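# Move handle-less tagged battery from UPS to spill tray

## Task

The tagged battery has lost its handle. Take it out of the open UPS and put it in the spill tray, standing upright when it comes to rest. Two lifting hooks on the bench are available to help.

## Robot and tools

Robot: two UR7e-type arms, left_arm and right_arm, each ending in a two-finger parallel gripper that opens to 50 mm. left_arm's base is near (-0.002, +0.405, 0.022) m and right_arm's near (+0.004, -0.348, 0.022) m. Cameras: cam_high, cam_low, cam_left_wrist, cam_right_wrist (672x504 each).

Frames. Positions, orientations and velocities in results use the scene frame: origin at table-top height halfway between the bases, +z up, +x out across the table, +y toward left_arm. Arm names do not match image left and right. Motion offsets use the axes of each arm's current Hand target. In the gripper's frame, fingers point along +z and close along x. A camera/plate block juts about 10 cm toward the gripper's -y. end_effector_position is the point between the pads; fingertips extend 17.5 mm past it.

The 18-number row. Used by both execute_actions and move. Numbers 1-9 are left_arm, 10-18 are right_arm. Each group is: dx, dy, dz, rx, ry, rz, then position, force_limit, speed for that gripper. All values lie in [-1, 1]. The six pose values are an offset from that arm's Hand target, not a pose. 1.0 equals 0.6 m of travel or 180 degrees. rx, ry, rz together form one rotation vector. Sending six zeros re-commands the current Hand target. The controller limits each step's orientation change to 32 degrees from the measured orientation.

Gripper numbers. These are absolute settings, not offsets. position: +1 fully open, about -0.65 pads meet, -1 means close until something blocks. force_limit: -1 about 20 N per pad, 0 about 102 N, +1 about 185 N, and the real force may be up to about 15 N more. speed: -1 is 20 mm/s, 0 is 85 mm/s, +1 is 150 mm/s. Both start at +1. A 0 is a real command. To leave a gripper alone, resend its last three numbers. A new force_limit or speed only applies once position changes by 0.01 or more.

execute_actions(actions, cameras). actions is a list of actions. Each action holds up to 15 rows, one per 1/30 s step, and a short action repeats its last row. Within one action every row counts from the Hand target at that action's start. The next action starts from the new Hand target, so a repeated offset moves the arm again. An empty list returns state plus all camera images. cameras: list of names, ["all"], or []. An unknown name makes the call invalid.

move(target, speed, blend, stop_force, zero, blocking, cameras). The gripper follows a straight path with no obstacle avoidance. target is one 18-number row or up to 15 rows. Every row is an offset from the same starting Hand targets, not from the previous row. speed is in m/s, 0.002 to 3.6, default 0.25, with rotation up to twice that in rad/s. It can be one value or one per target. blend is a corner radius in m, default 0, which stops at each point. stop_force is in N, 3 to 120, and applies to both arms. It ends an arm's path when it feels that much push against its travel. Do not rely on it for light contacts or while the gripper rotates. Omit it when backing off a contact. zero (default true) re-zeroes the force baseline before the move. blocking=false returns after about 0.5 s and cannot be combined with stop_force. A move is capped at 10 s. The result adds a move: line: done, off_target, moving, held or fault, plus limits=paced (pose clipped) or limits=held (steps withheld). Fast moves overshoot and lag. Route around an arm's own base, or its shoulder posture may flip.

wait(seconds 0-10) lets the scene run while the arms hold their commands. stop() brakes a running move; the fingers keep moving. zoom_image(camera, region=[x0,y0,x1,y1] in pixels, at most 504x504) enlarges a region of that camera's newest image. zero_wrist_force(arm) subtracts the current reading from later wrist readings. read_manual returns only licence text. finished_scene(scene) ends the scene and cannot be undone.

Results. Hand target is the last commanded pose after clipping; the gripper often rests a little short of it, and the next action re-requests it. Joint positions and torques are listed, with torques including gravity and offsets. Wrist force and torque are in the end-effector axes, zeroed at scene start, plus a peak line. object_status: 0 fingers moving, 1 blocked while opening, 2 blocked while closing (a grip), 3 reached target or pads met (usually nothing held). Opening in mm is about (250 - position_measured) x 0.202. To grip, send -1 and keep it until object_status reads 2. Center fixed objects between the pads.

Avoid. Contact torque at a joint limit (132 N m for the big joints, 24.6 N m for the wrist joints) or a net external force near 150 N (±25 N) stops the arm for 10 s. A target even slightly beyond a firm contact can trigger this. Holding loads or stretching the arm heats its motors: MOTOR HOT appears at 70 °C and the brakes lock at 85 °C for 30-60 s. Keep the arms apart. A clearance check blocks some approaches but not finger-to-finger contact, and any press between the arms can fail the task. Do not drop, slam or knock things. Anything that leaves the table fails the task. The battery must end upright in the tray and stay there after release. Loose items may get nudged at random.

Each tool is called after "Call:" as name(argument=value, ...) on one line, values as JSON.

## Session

Call:
execute_actions(actions=[])

Scene clock: 0.00 s.
left_arm: end_effector_position=(+0.5996, +0.6259, +0.1797) position_measured=3 object_status=3 end_effector_quat_wxyz=(-0.131, -0.414, +0.897, -0.084) | right_arm: end_effector_position=(+0.6577, -0.4619, +0.2361) position_measured=3 object_status=3 end_effector_quat_wxyz=(+0.008, +0.246, +0.969, -0.029)
Joint positions: left_arm=[0.179 -1.034 1.295 -1.604 -1.788 -2.18] | right_arm=[3.16 -1.967 -1.386 -1.362 1.51 -1.018]
Joint velocities: within noise
Joint torques (N m): no reading
Wrist force (N): no reading
Wrist torque (N m): no reading
Wrist force, peak (N): no reading
Hand target: left_arm +0.5996, +0.6259, +0.1797; -0.131, -0.414, +0.897, -0.084 | right_arm +0.6577, -0.4619, +0.2361; +0.008, +0.246, +0.969, -0.029
Tool commands: left_gripper/position=+1.0 left_gripper/force_limit=+1.0 left_gripper/speed=+1.0 right_gripper/position=+1.0 right_gripper/force_limit=+1.0 right_gripper/speed=+1.0

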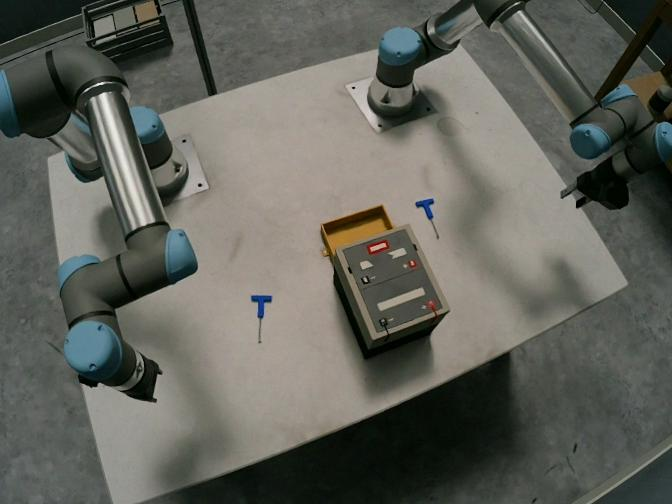

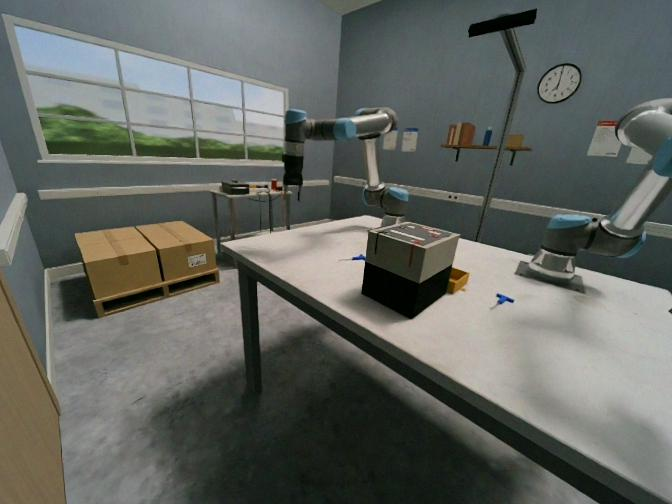

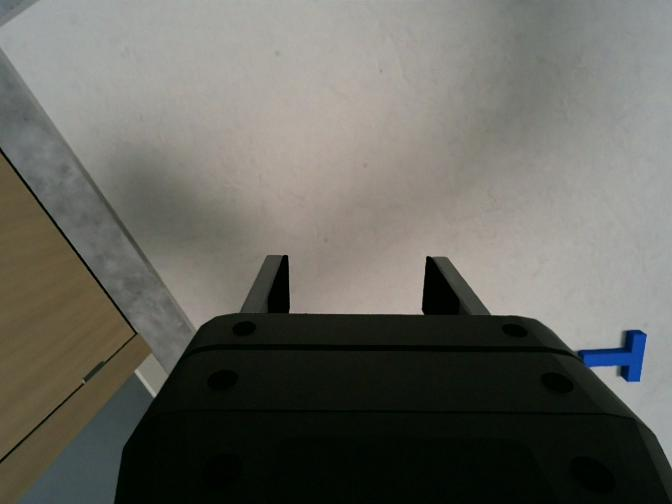

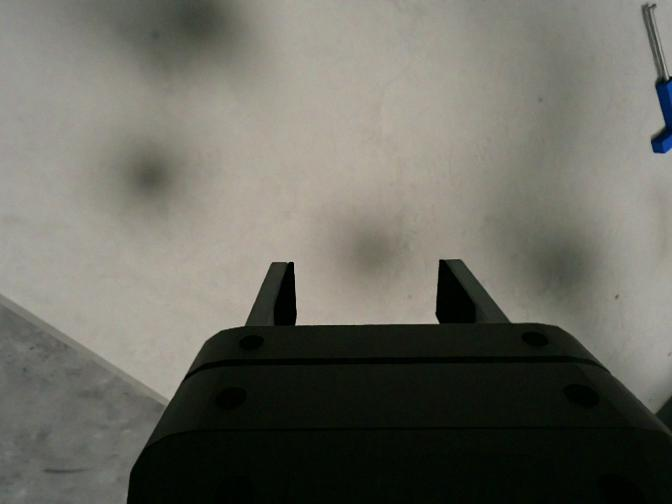

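Call:
move(target=[0.8871,-0.624,-0.2455,-0.1259,-0.0275,0.7676,1,1,1,0.433,0.246,0.0345,-0.0072,0.0195,0.4445,1,1,1], speed=0.5, cameras=["all"])

Call:
zoom_image(camera="cam_right_wrist", region=[230, 0, 480, 240])

Scene clock: 38.67 s.
left_arm: end_effector_position=(+0.5787, +0.0402, +0.4984) position_measured=3 object_status=3 end_effector_quat_wxyz=(+0.000, +0.707, +0.707, +0.000) | right_arm: end_effector_position=(+0.5000, -0.2099, +0.1998) position_measured=3 object_status=3 end_effector_quat_wxyz=(+0.000, +0.812, +0.584, +0.000)
Joint positions: left_arm=[-0.808 -0.912 0.265 -0.925 -1.572 -0.756] | right_arm=[3.639 -1.654 -1.879 -1.18 1.57 0.858]
Joint torques (N m): left_arm=[-4.12 -62.11 -6.66 -5.81 -0.44 1.15] | right_arm=[-12.8 15.3 31.94 0.57 -1.83 1.87]
Wrist force (N): left_arm=[0.7 -0.2 -0.2] | right_arm=[0.1 0.1 0.4]
Wrist torque (N m): left_arm=[0.02 -0.14 0.00] | right_arm=[0.02 -0.01 0.03]
Wrist force, peak (N): left_arm=[-1.6 2.0 0.5] | right_arm=[0.9 -0.9 0.5]
Hand target: left_arm +0.5787, +0.0401, +0.4984; +0.000, +0.707, +0.707, +0.000 | right_arm +0.5000, -0.2099, +0.1998; +0.000, +0.812, +0.584, +0.000
Off the commanded pose: left_arm 0.000 m, 0 deg | right_arm 0.000 m, 0 deg.
move: done

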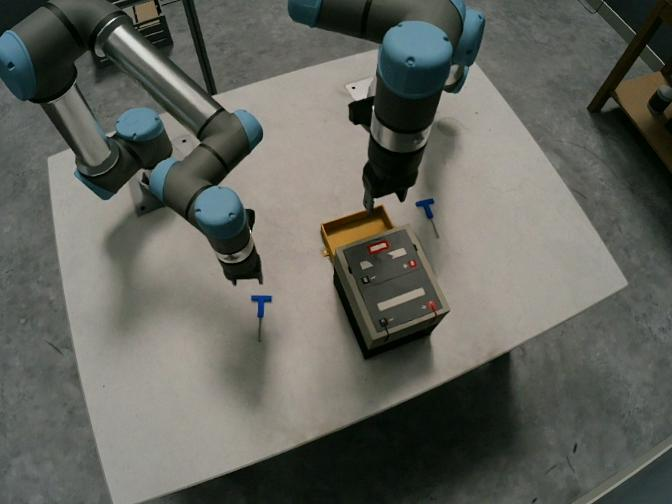

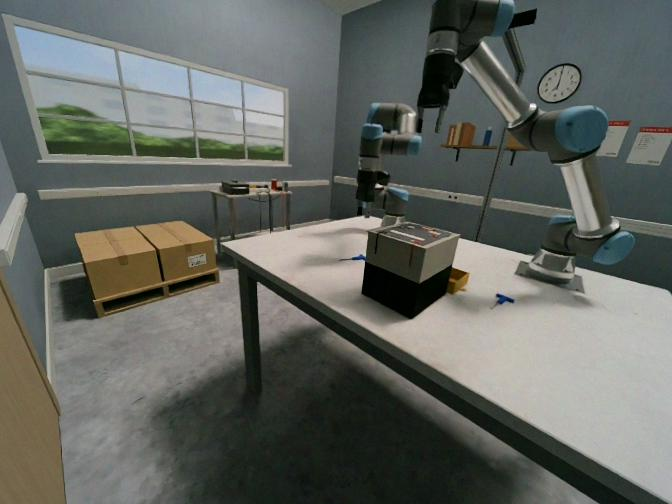

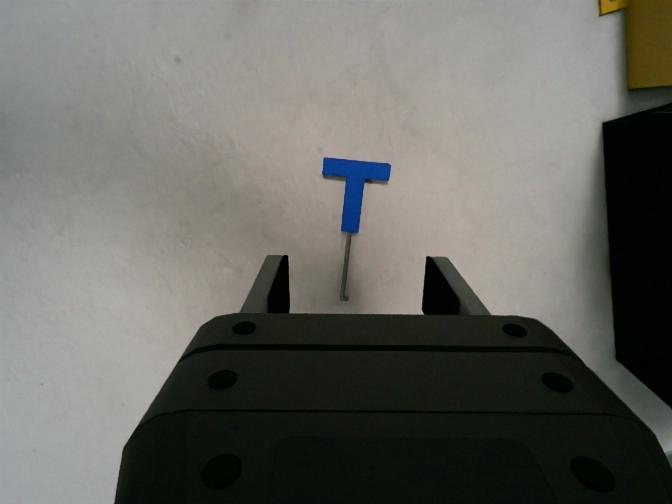

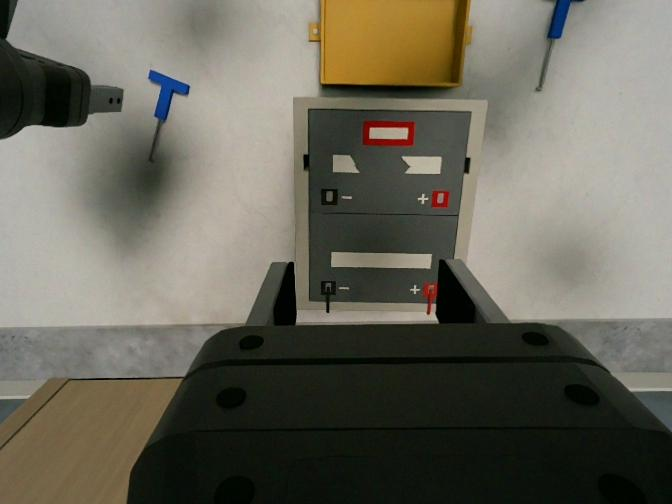

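Scaled by 2.016 from the camera's 672x504 image, which has a finer 960x720 frame.

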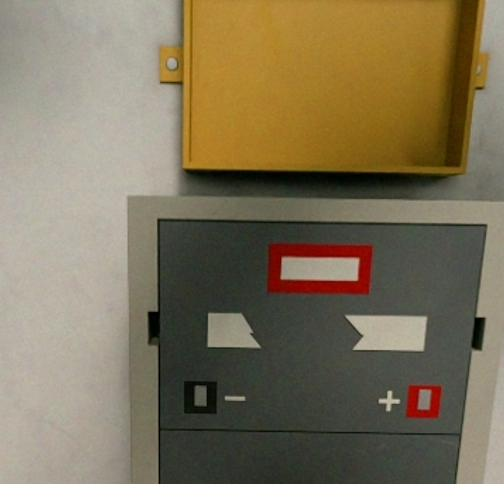

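Call:
zoom_image(camera="cam_left_wrist", region=[310, 150, 400, 310])

Call:
zoom_image(camera="cam_right_wrist", region=[530, 30, 570, 100])

Call:
zoom_image(camera="cam_right_wrist", region=[130, 60, 200, 170])

Scaled by 3.150 from the camera's 672x504 image, which has a finer 960x720 frame.

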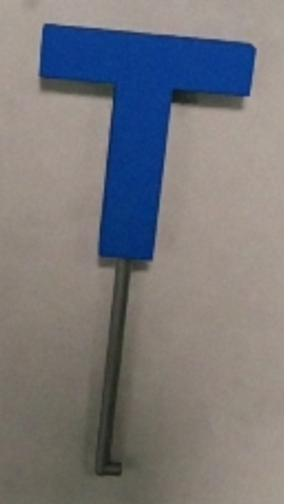

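Scaled by 7.200 from the camera's 672x504 image, which has a finer 960x720 frame.

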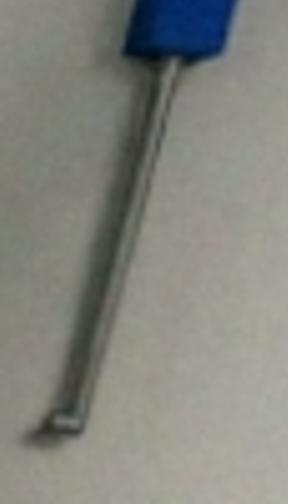

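Scaled by 4.582 from the camera's 672x504 image, which has a finer 960x720 frame.

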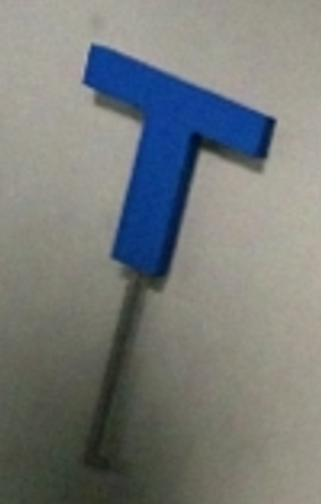

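Call:
move(target=[[0.4565,-0.3382,0.35,0,0,0.0248,1,-0.6,0,0.0143,-0.0535,0.0,0,0,0.0219,1,-0.6,0],[0.4565,-0.3382,0.734,-0.2498,-0.0097,0.0235,1,-0.6,0,0.0143,-0.0535,0.2363,-0.2499,-0.0085,0.0205,1,-0.6,0]], speed=0.5, blend=0.03, cameras=["cam_high","cam_left_wrist","cam_right_wrist"])

Scene clock: 97.53 s.
left_arm: end_effector_position=(+0.3692, +0.3183, +0.1198) position_measured=3 object_status=3 end_effector_quat_wxyz=(+0.202, +0.705, +0.653, +0.190) | right_arm: end_effector_position=(+0.4723, -0.1917, +0.0580) position_measured=3 object_status=3 end_effector_quat_wxyz=(+0.318, +0.768, +0.514, +0.212) end_effector_velocity=(+0.001, +0.000, +0.001) end_effector_angular_velocity=(+0.000, -0.006, -0.002)
Joint positions: left_arm=[-0.944 -1.96 2.748 -2.763 -1.169 -0.733] | right_arm=[4.117 -1.852 -2.51 -0.187 0.799 1.337]
Joint velocities: left_arm=[within noise] | right_arm=[0 -0.002 0 0.004 -0.005 0.001]
Joint torques (N m): left_arm=[-6.73 7.16 -9.21 -3 1.83 1.87] | right_arm=[4.07 12.12 8.19 6.21 -3.97 1.83]
Wrist force (N): left_arm=[1.1 -1.3 -1.0] | right_arm=[0.2 -1.9 -0.5]
Wrist torque (N m): left_arm=[-0.20 -0.13 -0.31] | right_arm=[-0.56 0.10 -0.31]
Wrist force, peak (N): left_arm=[5.1 -27.0 16.3] | right_arm=[0.3 -4.7 0.5]
Hand target: left_arm +0.3692, +0.3183, +0.1198; +0.202, +0.705, +0.653, +0.190 (not the last commanded pose) | right_arm +0.4723, -0.1917, +0.0580; +0.318, +0.768, +0.514, +0.212
Off the commanded pose: left_arm 0.063 m, 13 deg | right_arm 0.000 m, 0 deg.
move: held (left_arm; a check stopped the path); limits=held
pose unreachable (left arm): on one or more control steps of this call, first in action 0 (counted from 0), this arm could not follow its commanded pose, so it was not sent that pose on those steps. It may still have moved: this result reports where it is.
cause: moving toward the commanded pose would bring two parts of the arm too close to each other (joints 3 (elbow) and 4 (wrist 1) lie between them).
Images, in order (width x height): cam_high 672x504, cam_left_wrist 672x504, cam_right_wrist 672x504.

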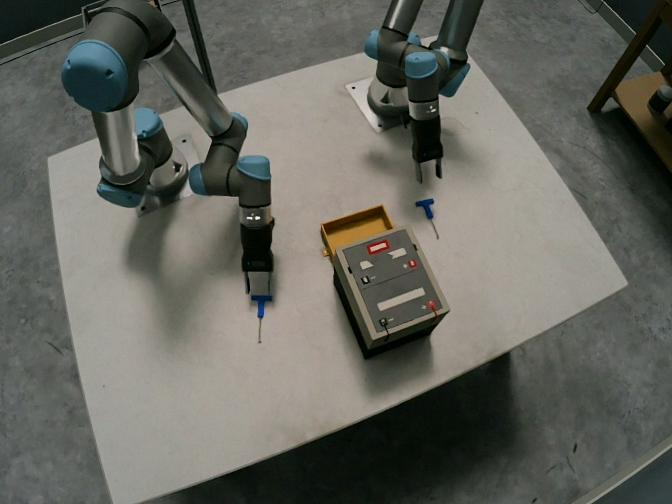

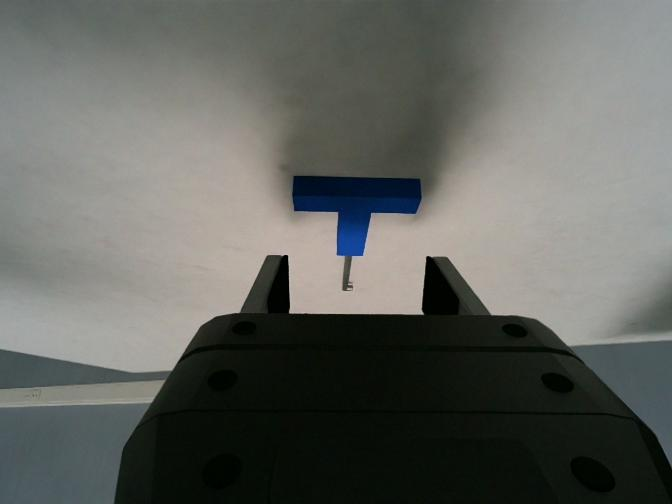

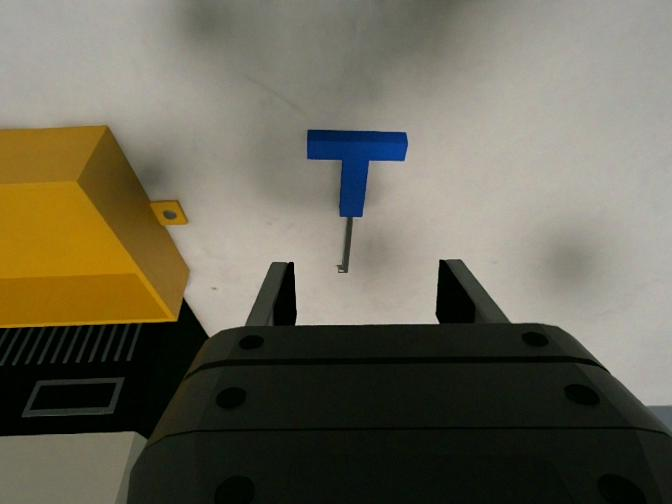

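Call:
move(target=[-0.0032,0.0372,0.1117,0.1787,-0.006,0.0161,1,-0.6,0,0,0,0.04,0,0,0,1,-0.6,0], speed=0.25, cameras=["cam_left_wrist","cam_right_wrist"])

Scene clock: 130.57 s.
left_arm: end_effector_position=(+0.4235, +0.3125, +0.0750) position_measured=3 object_status=3 end_effector_quat_wxyz=(+0.000, +0.751, +0.660, +0.000) | right_arm: end_effector_position=(+0.4880, -0.1982, +0.0410) position_measured=3 object_status=3 end_effector_quat_wxyz=(+0.318, +0.768, +0.514, +0.212)
Joint positions: left_arm=[-0.577 -1.489 2.264 -2.346 -1.571 -0.397] | right_arm=[4.07 -1.944 -2.49 -0.07 0.808 1.273]
Joint torques (N m): left_arm=[0.42 -16.22 -24.5 -1.36 -0.75 -1.69] | right_arm=[12.14 34.64 3.92 0.98 -1.4 1.98]
Wrist force (N): left_arm=[0.8 -0.4 0.0] | right_arm=[0.1 -2.1 -0.7]
Wrist torque (N m): left_arm=[-0.02 -0.14 0.00] | right_arm=[-0.58 0.10 -0.31]
Wrist force, peak (N): left_arm=[0.8 -2.8 -2.1] | right_arm=[0.3 -2.4 -0.6]
Hand target: left_arm +0.4235, +0.3125, +0.0749; +0.000, +0.751, +0.660, +0.000 | right_arm +0.4880, -0.1982, +0.0410; +0.318, +0.768, +0.514, +0.212
Off the commanded pose: left_arm 0.000 m, 0 deg | right_arm 0.000 m, 0 deg.
move: done
Images, in order (width x height): cam_left_wrist 672x504, cam_right_wrist 672x504.

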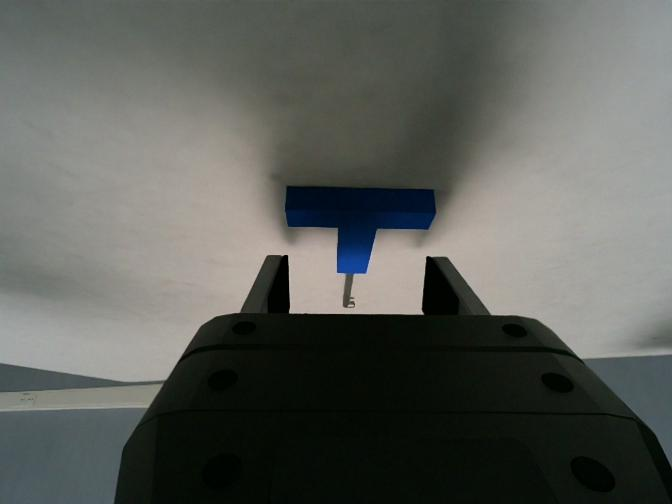

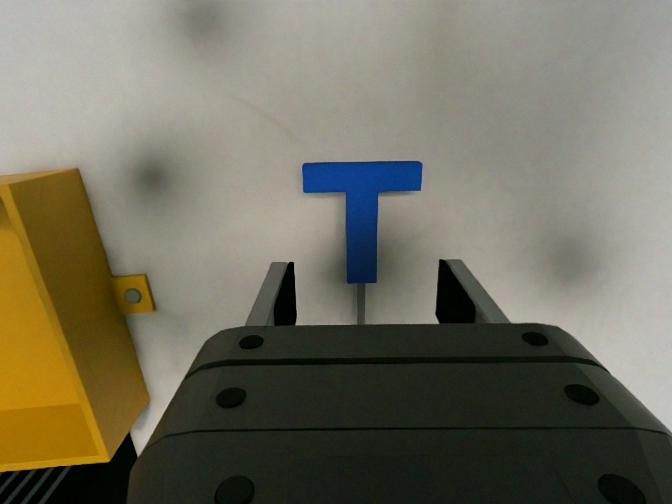

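Call:
move(target=[0,0,0.091,0,0,0,1,-0.6,0,0,0,0.0425,0,0,0,1,-0.6,0], speed=0.04, stop_force=6)

Call:
move(target=[0,0,0,0,0,0,-1,-0.5,-0.6,0,0,0,0,0,0,-1,-0.2,-0.6])

Call:
move(target=[0,0,-0.2,0,0,0,-1,-0.5,-0.6,0,0.18,-0.18,0,0,0,-1,-0.2,-0.6], speed=0.3, cameras=["all"])

Scene clock: 141.80 s.
left_arm: end_effector_position=(+0.4235, +0.3125, +0.0203) position_measured=3 object_status=3 end_effector_quat_wxyz=(+0.000, +0.751, +0.660, +0.000) | right_arm: end_effector_position=(+0.5047, -0.2051, +0.0230) position_measured=3 object_status=3 end_effector_quat_wxyz=(+0.318, +0.768, +0.514, +0.212)
Joint positions: left_arm=[-0.577 -1.358 2.317 -2.529 -1.571 -0.397] | right_arm=[4.022 -2.037 -2.461 0.039 0.818 1.209]
Joint torques (N m): left_arm=[5.45 -36.4 -31.62 -2.44 -0.69 1.72] | right_arm=[12.95 37.4 2.13 1.02 -3.69 1.76]
Wrist force (N): left_arm=[0.8 -0.3 -0.1] | right_arm=[0.1 -2.1 -0.4]
Wrist torque (N m): left_arm=[0.00 -0.16 0.01] | right_arm=[-0.59 0.11 -0.31]
Wrist force, peak (N): left_arm=[1.1 -0.5 -0.3] | right_arm=[0.5 -2.5 -1.1]
Hand target: left_arm +0.4235, +0.3125, +0.0203; +0.000, +0.751, +0.660, +0.000 | right_arm +0.5047, -0.2051, +0.0230; +0.318, +0.768, +0.514, +0.212
Off the commanded pose: left_arm 0.000 m, 0 deg | right_arm 0.000 m, 0 deg.
move: done

Scene clock: 142.83 s.
left_arm: end_effector_position=(+0.4235, +0.3125, +0.0203) position_measured=185 object_status=2 end_effector_quat_wxyz=(+0.000, +0.751, +0.660, +0.000) | right_arm: end_effector_position=(+0.5047, -0.2051, +0.0230) position_measured=189 object_status=2 end_effector_quat_wxyz=(+0.318, +0.768, +0.514, +0.212)
Joint positions: left_arm=[-0.577 -1.358 2.317 -2.529 -1.571 -0.397] | right_arm=[4.022 -2.037 -2.461 0.039 0.818 1.209]
Joint torques (N m): left_arm=[6.42 -36.93 -29.91 -4.11 -0.44 2.33] | right_arm=[11.7 36.74 2.53 1.25 -3.6 1.74]
Wrist force (N): left_arm=[0.6 -0.2 0.4] | right_arm=[0.5 -1.6 -0.8]
Wrist torque (N m): left_arm=[0.02 -0.15 0.00] | right_arm=[-0.57 0.09 -0.30]
Wrist force, peak (N): left_arm=[0.5 -0.2 0.8] | right_arm=[0.2 -2.3 -0.7]
Hand target: left_arm +0.4235, +0.3125, +0.0203; +0.000, +0.751, +0.660, +0.000 | right_arm +0.5047, -0.2051, +0.0230; +0.318, +0.768, +0.514, +0.212
Off the commanded pose: left_arm 0.000 m, 0 deg | right_arm 0.000 m, 0 deg.
move: done

Scene clock: 143.90 s.
left_arm: end_effector_position=(+0.4235, +0.3124, +0.1402) position_measured=185 object_status=2 end_effector_quat_wxyz=(+0.000, +0.751, +0.660, +0.000) | right_arm: end_effector_position=(+0.5046, -0.2049, +0.1756) position_measured=189 object_status=2 end_effector_quat_wxyz=(+0.318, +0.768, +0.514, +0.212)
Joint positions: left_arm=[-0.577 -1.608 2.174 -2.136 -1.571 -0.397] | right_arm=[4.022 -1.561 -2.361 -0.538 0.818 1.209]
Joint torques (N m): left_arm=[-6.99 -31.87 -20.04 -0.96 -0.02 -3] | right_arm=[0.09 28.79 25.93 0.89 -1.69 -1.58]
Wrist force (N): left_arm=[0.9 -0.1 0.1] | right_arm=[0.3 -2.6 -0.3]
Wrist torque (N m): left_arm=[0.03 -0.16 -0.01] | right_arm=[-0.59 0.07 -0.29]
Wrist force, peak (N): left_arm=[0.5 -0.1 3.9] | right_arm=[0.5 -5.5 2.2]
Hand target: left_arm +0.4235, +0.3124, +0.1403; +0.000, +0.751, +0.660, +0.000 | right_arm +0.5047, -0.2049, +0.1757; +0.318, +0.768, +0.514, +0.212
Off the commanded pose: left_arm 0.000 m, 0 deg | right_arm 0.000 m, 0 deg.
move: done

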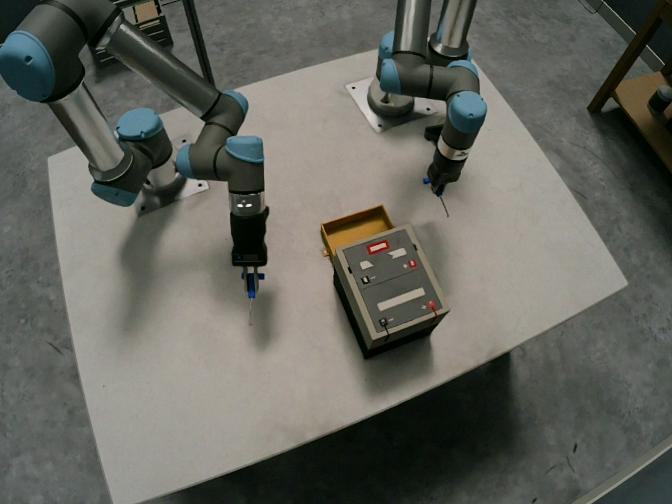

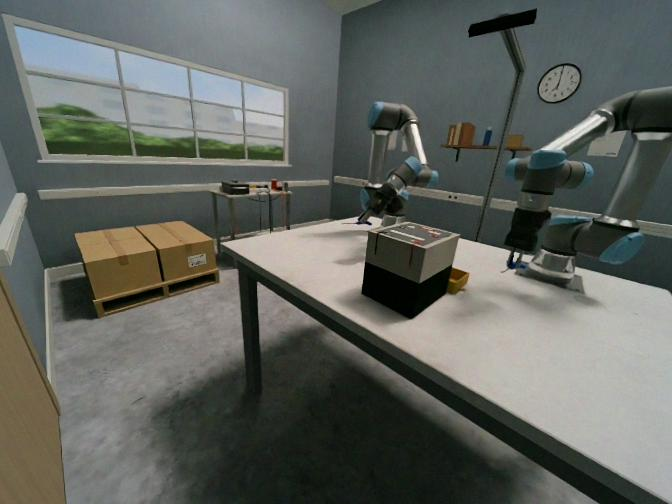

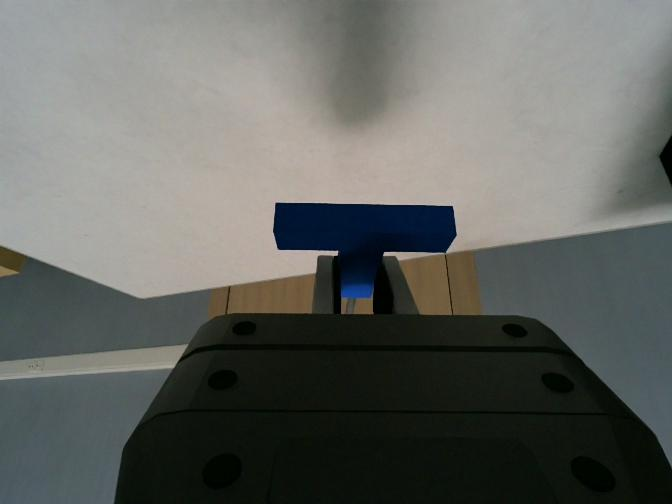

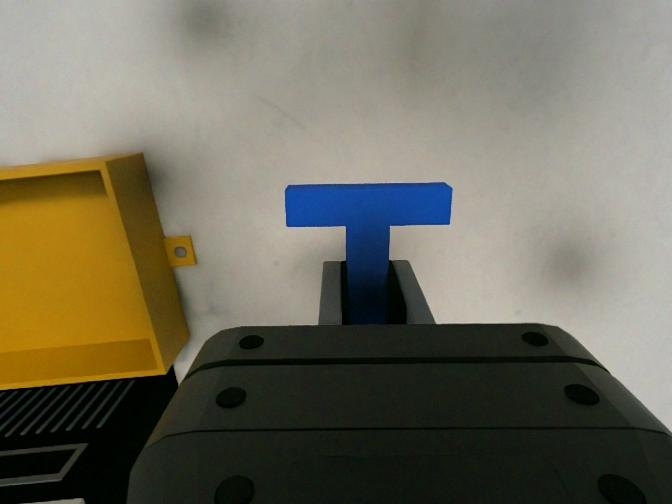

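Call:
move(target=[[0.0438,0.2403,-0.3663,0,0,-0.5361,-1,-0.5,-0.6,0.0828,0.2512,-0.1835,0.434,0,0.4172,-1,-0.2,-0.6],[0.0438,0.2403,-0.3663,0.3671,-0.4113,-0.4113,-1,-0.5,-0.6,0.0828,0.2512,-0.1835,0.434,0,0.4172,-1,-0.2,-0.6]], speed=0.5, cameras=["all"])

Scene clock: 185.60 s.
left_arm: end_effector_position=(+0.5698, +0.3195, +0.3602) position_measured=185 object_status=2 end_effector_quat_wxyz=(+0.015, -0.016, +0.720, -0.693) | right_arm: end_effector_position=(+0.5502, -0.1698, +0.3601) position_measured=189 object_status=2 end_effector_quat_wxyz=(-0.382, +0.924, -0.007, +0.003)
Joint positions: left_arm=[0.018 -1.254 1.678 -1.382 -3.095 -0.958] | right_arm=[3.345 -1.684 -1.684 -1.099 2.323 1.923]
Joint torques (N m): left_arm=[-4.54 -33.87 -19.19 -3.52 -2.28 -3.04] | right_arm=[12.67 39.5 33.56 0.93 2.98 1.67]
Wrist force (N): left_arm=[1.2 2.5 0.2] | right_arm=[-0.9 1.9 0.4]
Wrist torque (N m): left_arm=[0.33 0.08 0.26] | right_arm=[0.45 0.25 0.33]
Wrist force, peak (N): left_arm=[1.7 4.7 0.3] | right_arm=[-0.1 -4.3 0.5]
Hand target: left_arm +0.5697, +0.3195, +0.3602; +0.015, -0.016, +0.720, -0.693 (not the last commanded pose) | right_arm +0.5502, -0.1698, +0.3601; -0.382, +0.924, -0.007, +0.003
Off the commanded pose: left_arm 0.001 m, 4 deg | right_arm 0.000 m, 0 deg.
move: held (left_arm; a check stopped the path); limits=held
pose unreachable (left arm): on one or more control steps of this call, first in action 0 (counted from 0), this arm could not follow its commanded pose, so it was not sent that pose on those steps. It may still have moved: this result reports where it is.
cause: moving toward the commanded pose would bring two parts of the arm too close to each other (its gripper and another part of the arm, with joints 4 (wrist 1) to 6 (wrist 3) between them, 4 mm apart when it was first held).

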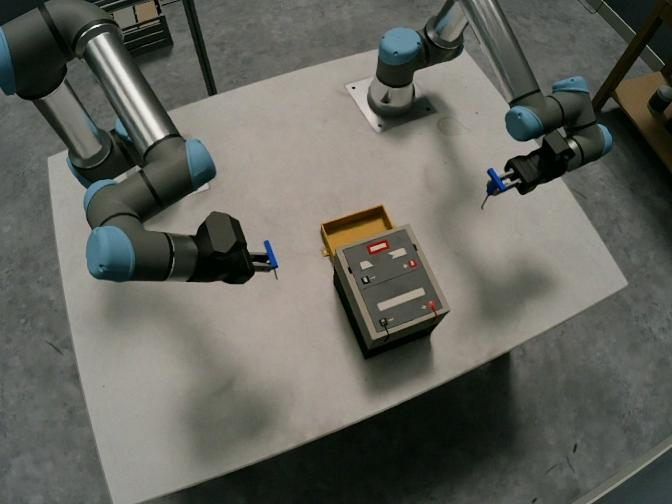

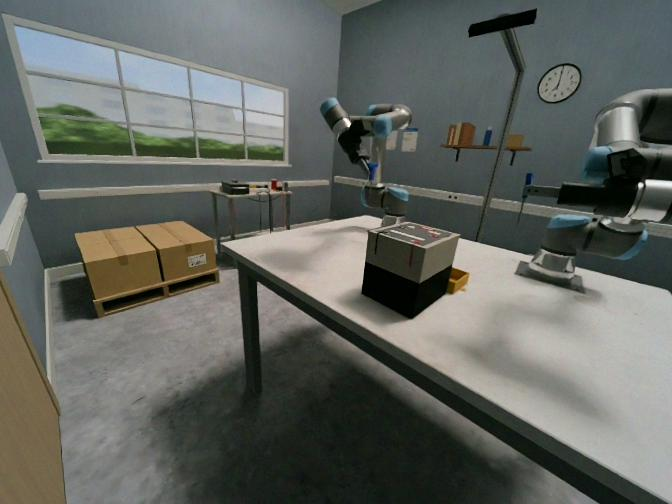

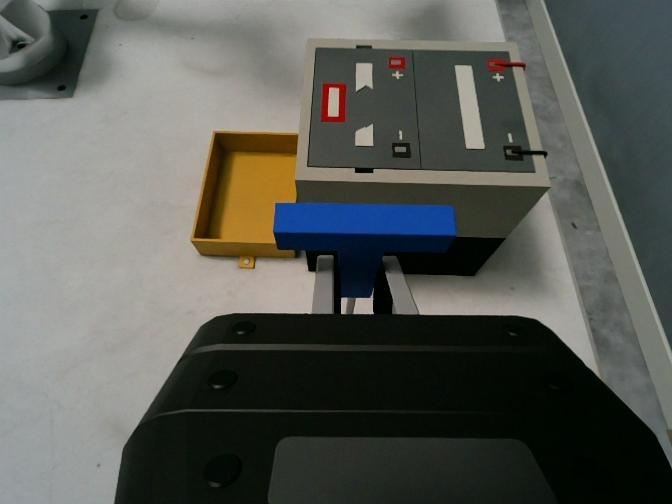

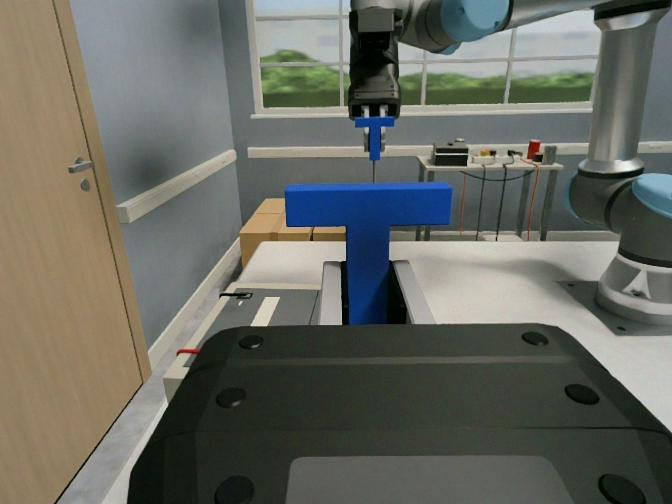

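Call:
move(target=[[0,0,0,-0.4877,0.0142,0.0151,-1,-0.5,-0.6,0,0,0,0,0,0,-1,-0.2,-0.6],[0.0032,-0.0078,0.1988,-0.4877,0.0142,0.0151,-1,-0.5,-0.6,0,0,0,0,0,0,-1,-0.2,-0.6],[0.004,-0.0084,0.2155,0.0122,0.0186,0.0006,-1,-0.5,-0.6,0,0,0,0,0,0,-1,-0.2,-0.6]], speed=0.5, cameras=["all"])

Call:
zoom_image(camera="cam_left_wrist", region=[330, 30, 400, 190])

Scene clock: 230.93 s.
left_arm: end_effector_position=(+0.5730, +0.1901, +0.3602) position_measured=185 object_status=2 end_effector_quat_wxyz=(-0.005, +0.006, +0.707, -0.707) | right_arm: end_effector_position=(+0.5502, -0.1698, +0.3601) position_measured=189 object_status=2 end_effector_quat_wxyz=(-0.382, +0.924, -0.007, +0.003)
Joint positions: left_arm=[-0.208 -0.891 1.599 -3.849 -3.001 -3.141] | right_arm=[3.345 -1.684 -1.684 -1.099 2.323 1.923]
Joint torques (N m): left_arm=[-6.76 -59.74 -8.21 2.21 0 2.74] | right_arm=[11.5 39.92 33.29 1.19 0.37 -0.91]
Wrist force (N): left_arm=[1.4 2.2 0.0] | right_arm=[-1.2 1.8 0.1]
Wrist torque (N m): left_arm=[0.30 0.06 0.24] | right_arm=[0.43 0.28 0.32]
Wrist force, peak (N): left_arm=[0.5 -6.2 0.9] | right_arm=[-1.1 2.1 0.4]
Hand target: left_arm +0.5730, +0.1901, +0.3603; -0.005, +0.005, +0.707, -0.707 | right_arm +0.5502, -0.1698, +0.3601; -0.382, +0.924, -0.007, +0.003
Off the commanded pose: left_arm 0.000 m, 0 deg | right_arm 0.000 m, 0 deg.
move: done

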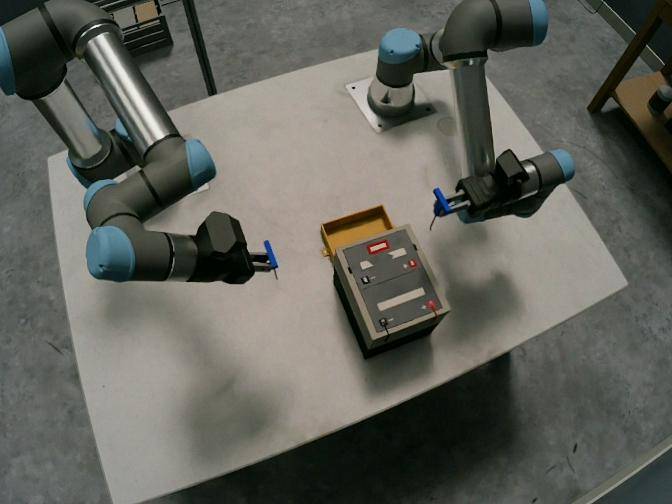

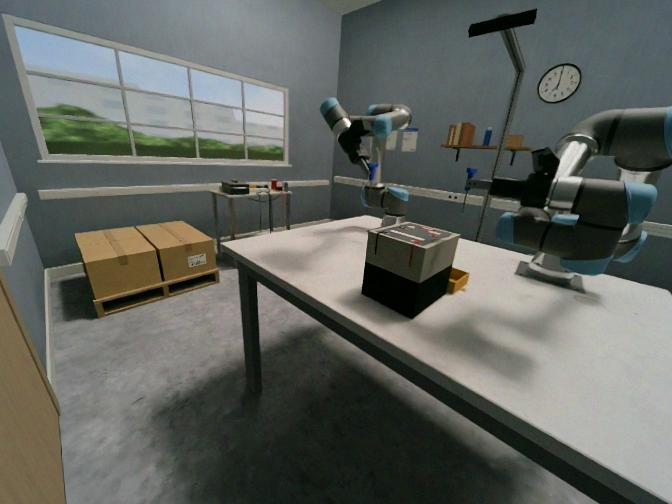

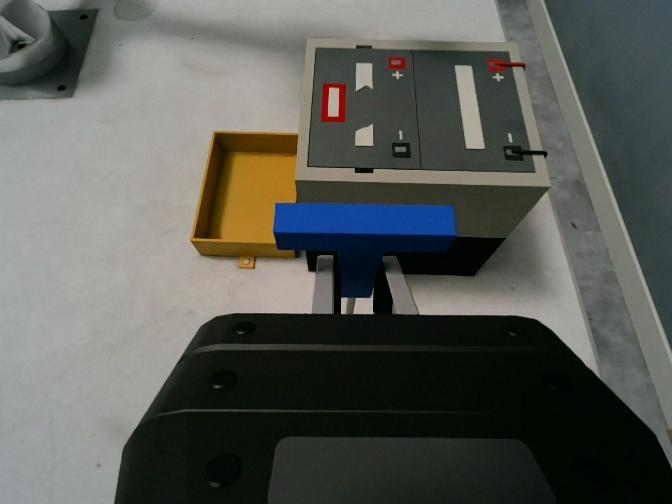

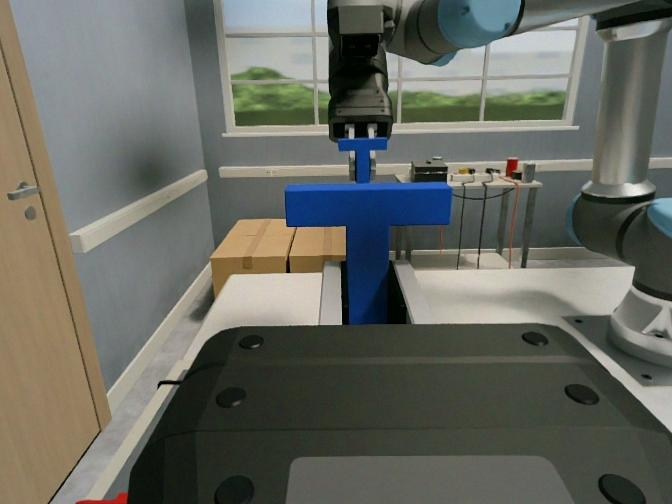

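Scaled by 3.150 from the camera's 672x504 image, which has a finer 960x720 frame.

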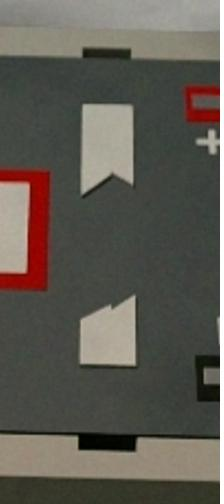

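Call:
move(target=[-0.001,0.1005,0.0348,0,0,0,-1,-0.5,-0.6,0.0252,-0.1107,0.2475,0,0,0,-1,-0.2,-0.6], speed=0.12, cameras=["all"])

Call:
zoom_image(camera="cam_high", region=[330, 210, 430, 300])

Call:
zoom_image(camera="cam_left_wrist", region=[316, 90, 396, 150])

Scene clock: 251.67 s.
left_arm: end_effector_position=(+0.5732, +0.1692, +0.2998) position_measured=185 object_status=2 end_effector_quat_wxyz=(-0.005, +0.005, +0.707, -0.707) | right_arm: end_effector_position=(+0.5676, -0.0182, +0.3018) position_measured=189 object_status=2 end_effector_quat_wxyz=(-0.382, +0.924, -0.007, +0.003)
Joint positions: left_arm=[-0.244 -0.794 1.619 -3.966 -2.965 -3.141] | right_arm=[3.594 -1.84 -1.701 -0.723 2.237 2.231]
Joint torques (N m): left_arm=[8.88 -60.74 -30.31 1.97 -1.16 -1.84] | right_arm=[-6.98 40.7 18.08 2.54 3.71 -0.38]
Wrist force (N): left_arm=[1.5 2.4 -0.1] | right_arm=[-1.0 2.2 0.0]
Wrist torque (N m): left_arm=[0.33 0.04 0.29] | right_arm=[0.48 0.25 0.33]
Wrist force, peak (N): left_arm=[1.2 3.1 0.4] | right_arm=[-1.2 2.3 -2.3]
Hand target: left_arm +0.5733, +0.1693, +0.3000; -0.005, +0.005, +0.707, -0.707 | right_arm +0.5676, -0.0182, +0.3018; -0.382, +0.924, -0.007, +0.003
Off the commanded pose: left_arm 0.000 m, 0 deg | right_arm 0.000 m, 0 deg.
move: done

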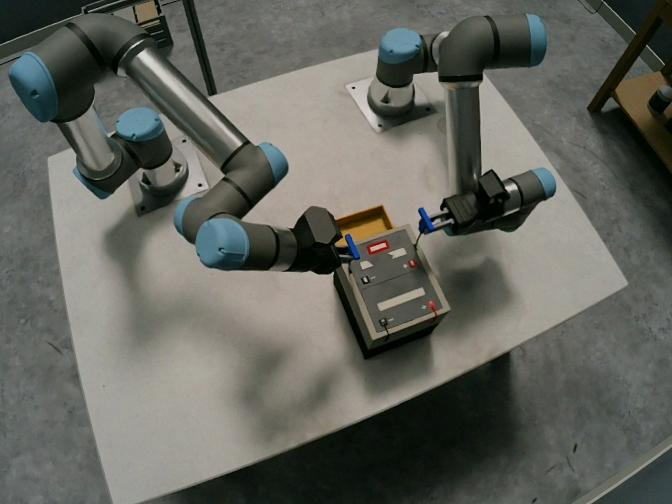

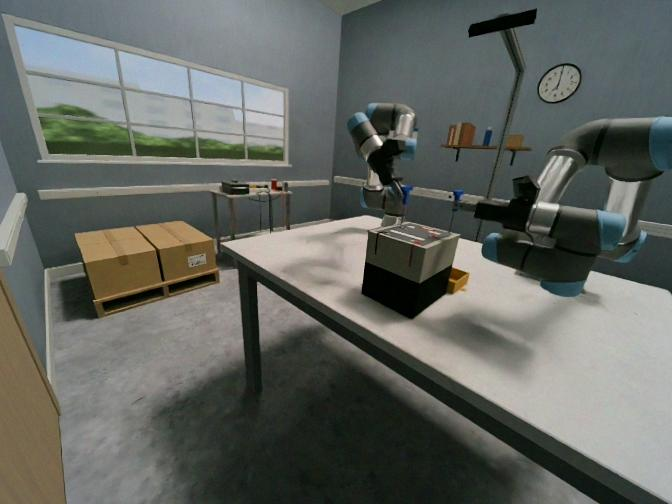

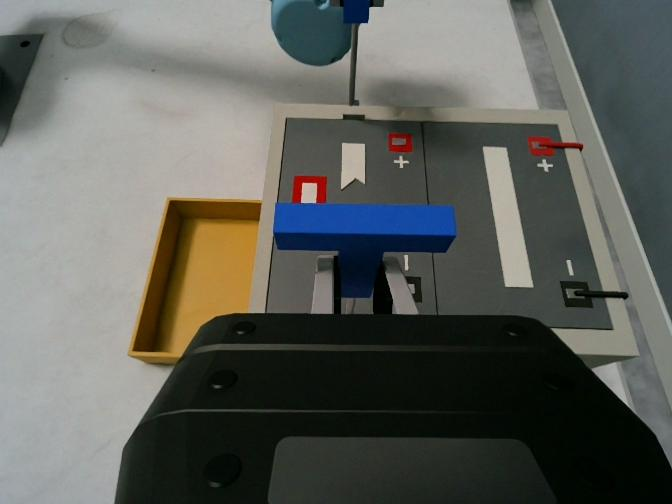

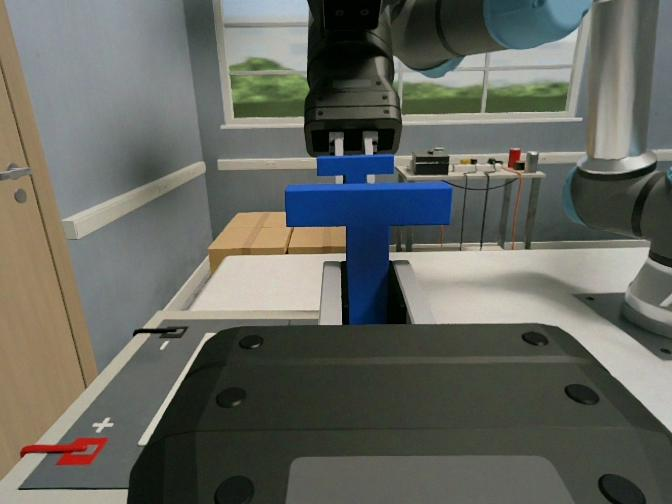

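Scaled by 5.040 from the camera's 672x504 image, which has a finer 960x720 frame.

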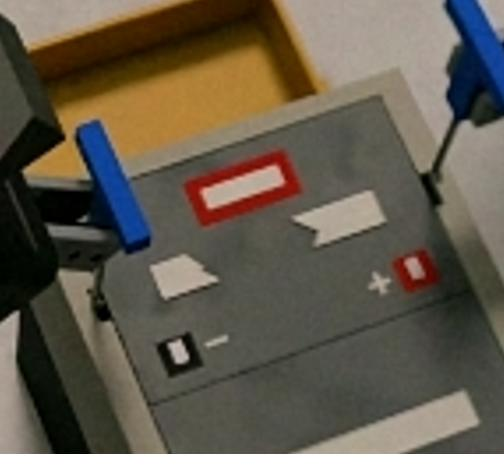

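Scaled by 6.300 from the camera's 672x504 image, which has a finer 960x720 frame.

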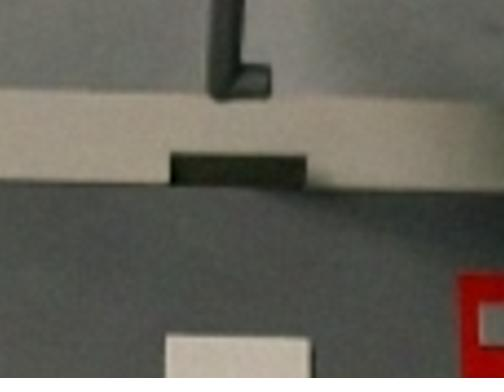

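Call:
zoom_image(camera="cam_right_wrist", region=[316, 50, 396, 140])

Scaled by 5.600 from the camera's 672x504 image, which has a finer 960x720 frame.

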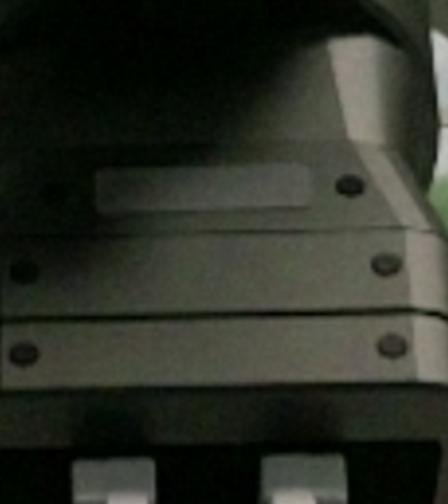

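Call:
move(target=[0,0.033,0.0017,0,0,0,-1,-0.5,-0.6,0,0.0177,0.0177,0,0,0,-1,-0.2,-0.6], speed=0.02, stop_force=4, cameras=["cam_high","cam_left_wrist"])

Call:
zoom_image(camera="cam_high", region=[330, 220, 380, 290])

Call:
zoom_image(camera="cam_left_wrist", region=[316, 80, 396, 150])

Scene clock: 270.80 s.
left_arm: end_effector_position=(+0.5733, +0.1682, +0.2802) position_measured=185 object_status=2 end_effector_quat_wxyz=(-0.005, +0.005, +0.707, -0.707) | right_arm: end_effector_position=(+0.5676, -0.0182, +0.2868) position_measured=189 object_status=2 end_effector_quat_wxyz=(-0.382, +0.924, -0.007, +0.003)
Joint positions: left_arm=[-0.246 -0.76 1.619 -4.001 -2.963 -3.141] | right_arm=[3.594 -1.855 -1.723 -0.686 2.237 2.231]
Joint torques (N m): left_arm=[-0.47 -61.81 -30.53 1.95 -0.27 -1.94] | right_arm=[-11.98 46.19 32.17 1.36 3.68 -0.16]
Wrist force (N): left_arm=[1.3 2.0 0.1] | right_arm=[-0.9 1.9 0.4]
Wrist torque (N m): left_arm=[0.27 0.07 0.28] | right_arm=[0.45 0.24 0.33]
Wrist force, peak (N): left_arm=[1.5 2.7 0.1] | right_arm=[-1.0 2.2 0.2]
Hand target: left_arm +0.5733, +0.1682, +0.2802; -0.005, +0.005, +0.707, -0.707 | right_arm +0.5676, -0.0182, +0.2868; -0.382, +0.924, -0.007, +0.003
Off the commanded pose: left_arm 0.000 m, 0 deg | right_arm 0.000 m, 0 deg.
move: done
Images, in order (width x height): cam_high 672x504, cam_left_wrist 672x504.

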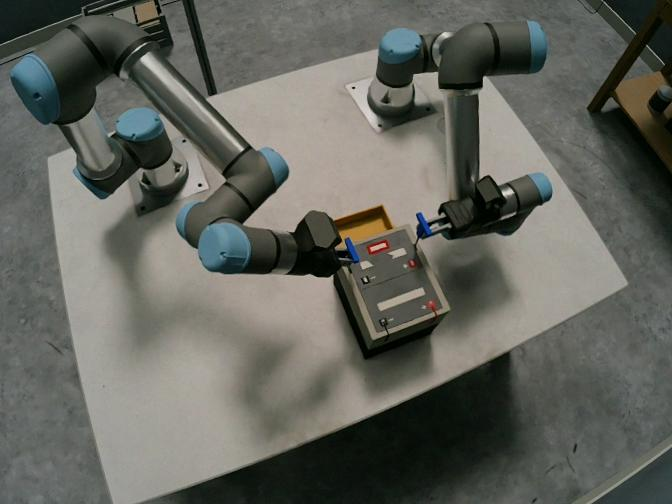

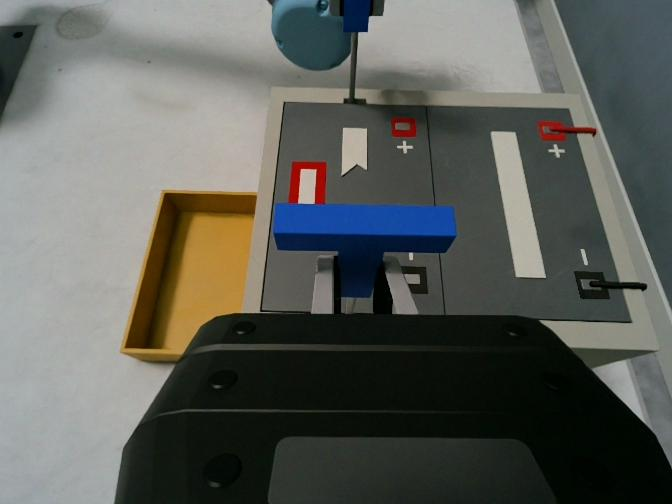

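Scaled by 7.200 from the camera's 672x504 image, which has a finer 960x720 frame.

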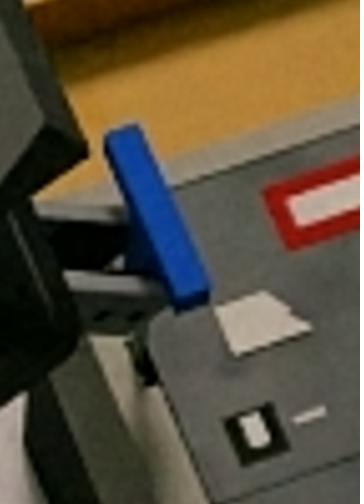

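Scaled by 6.300 from the camera's 672x504 image, which has a finer 960x720 frame.

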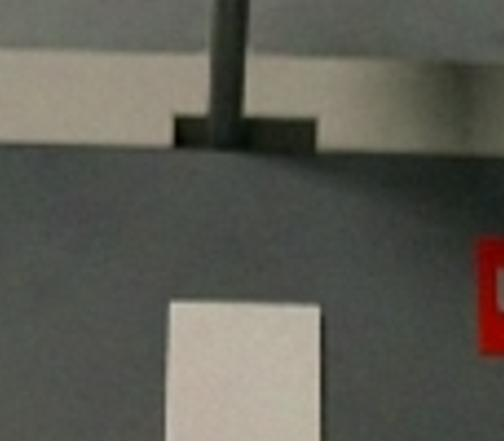

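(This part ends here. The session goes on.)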